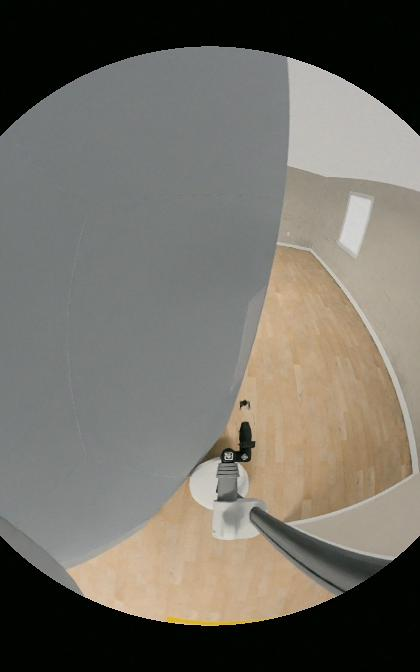

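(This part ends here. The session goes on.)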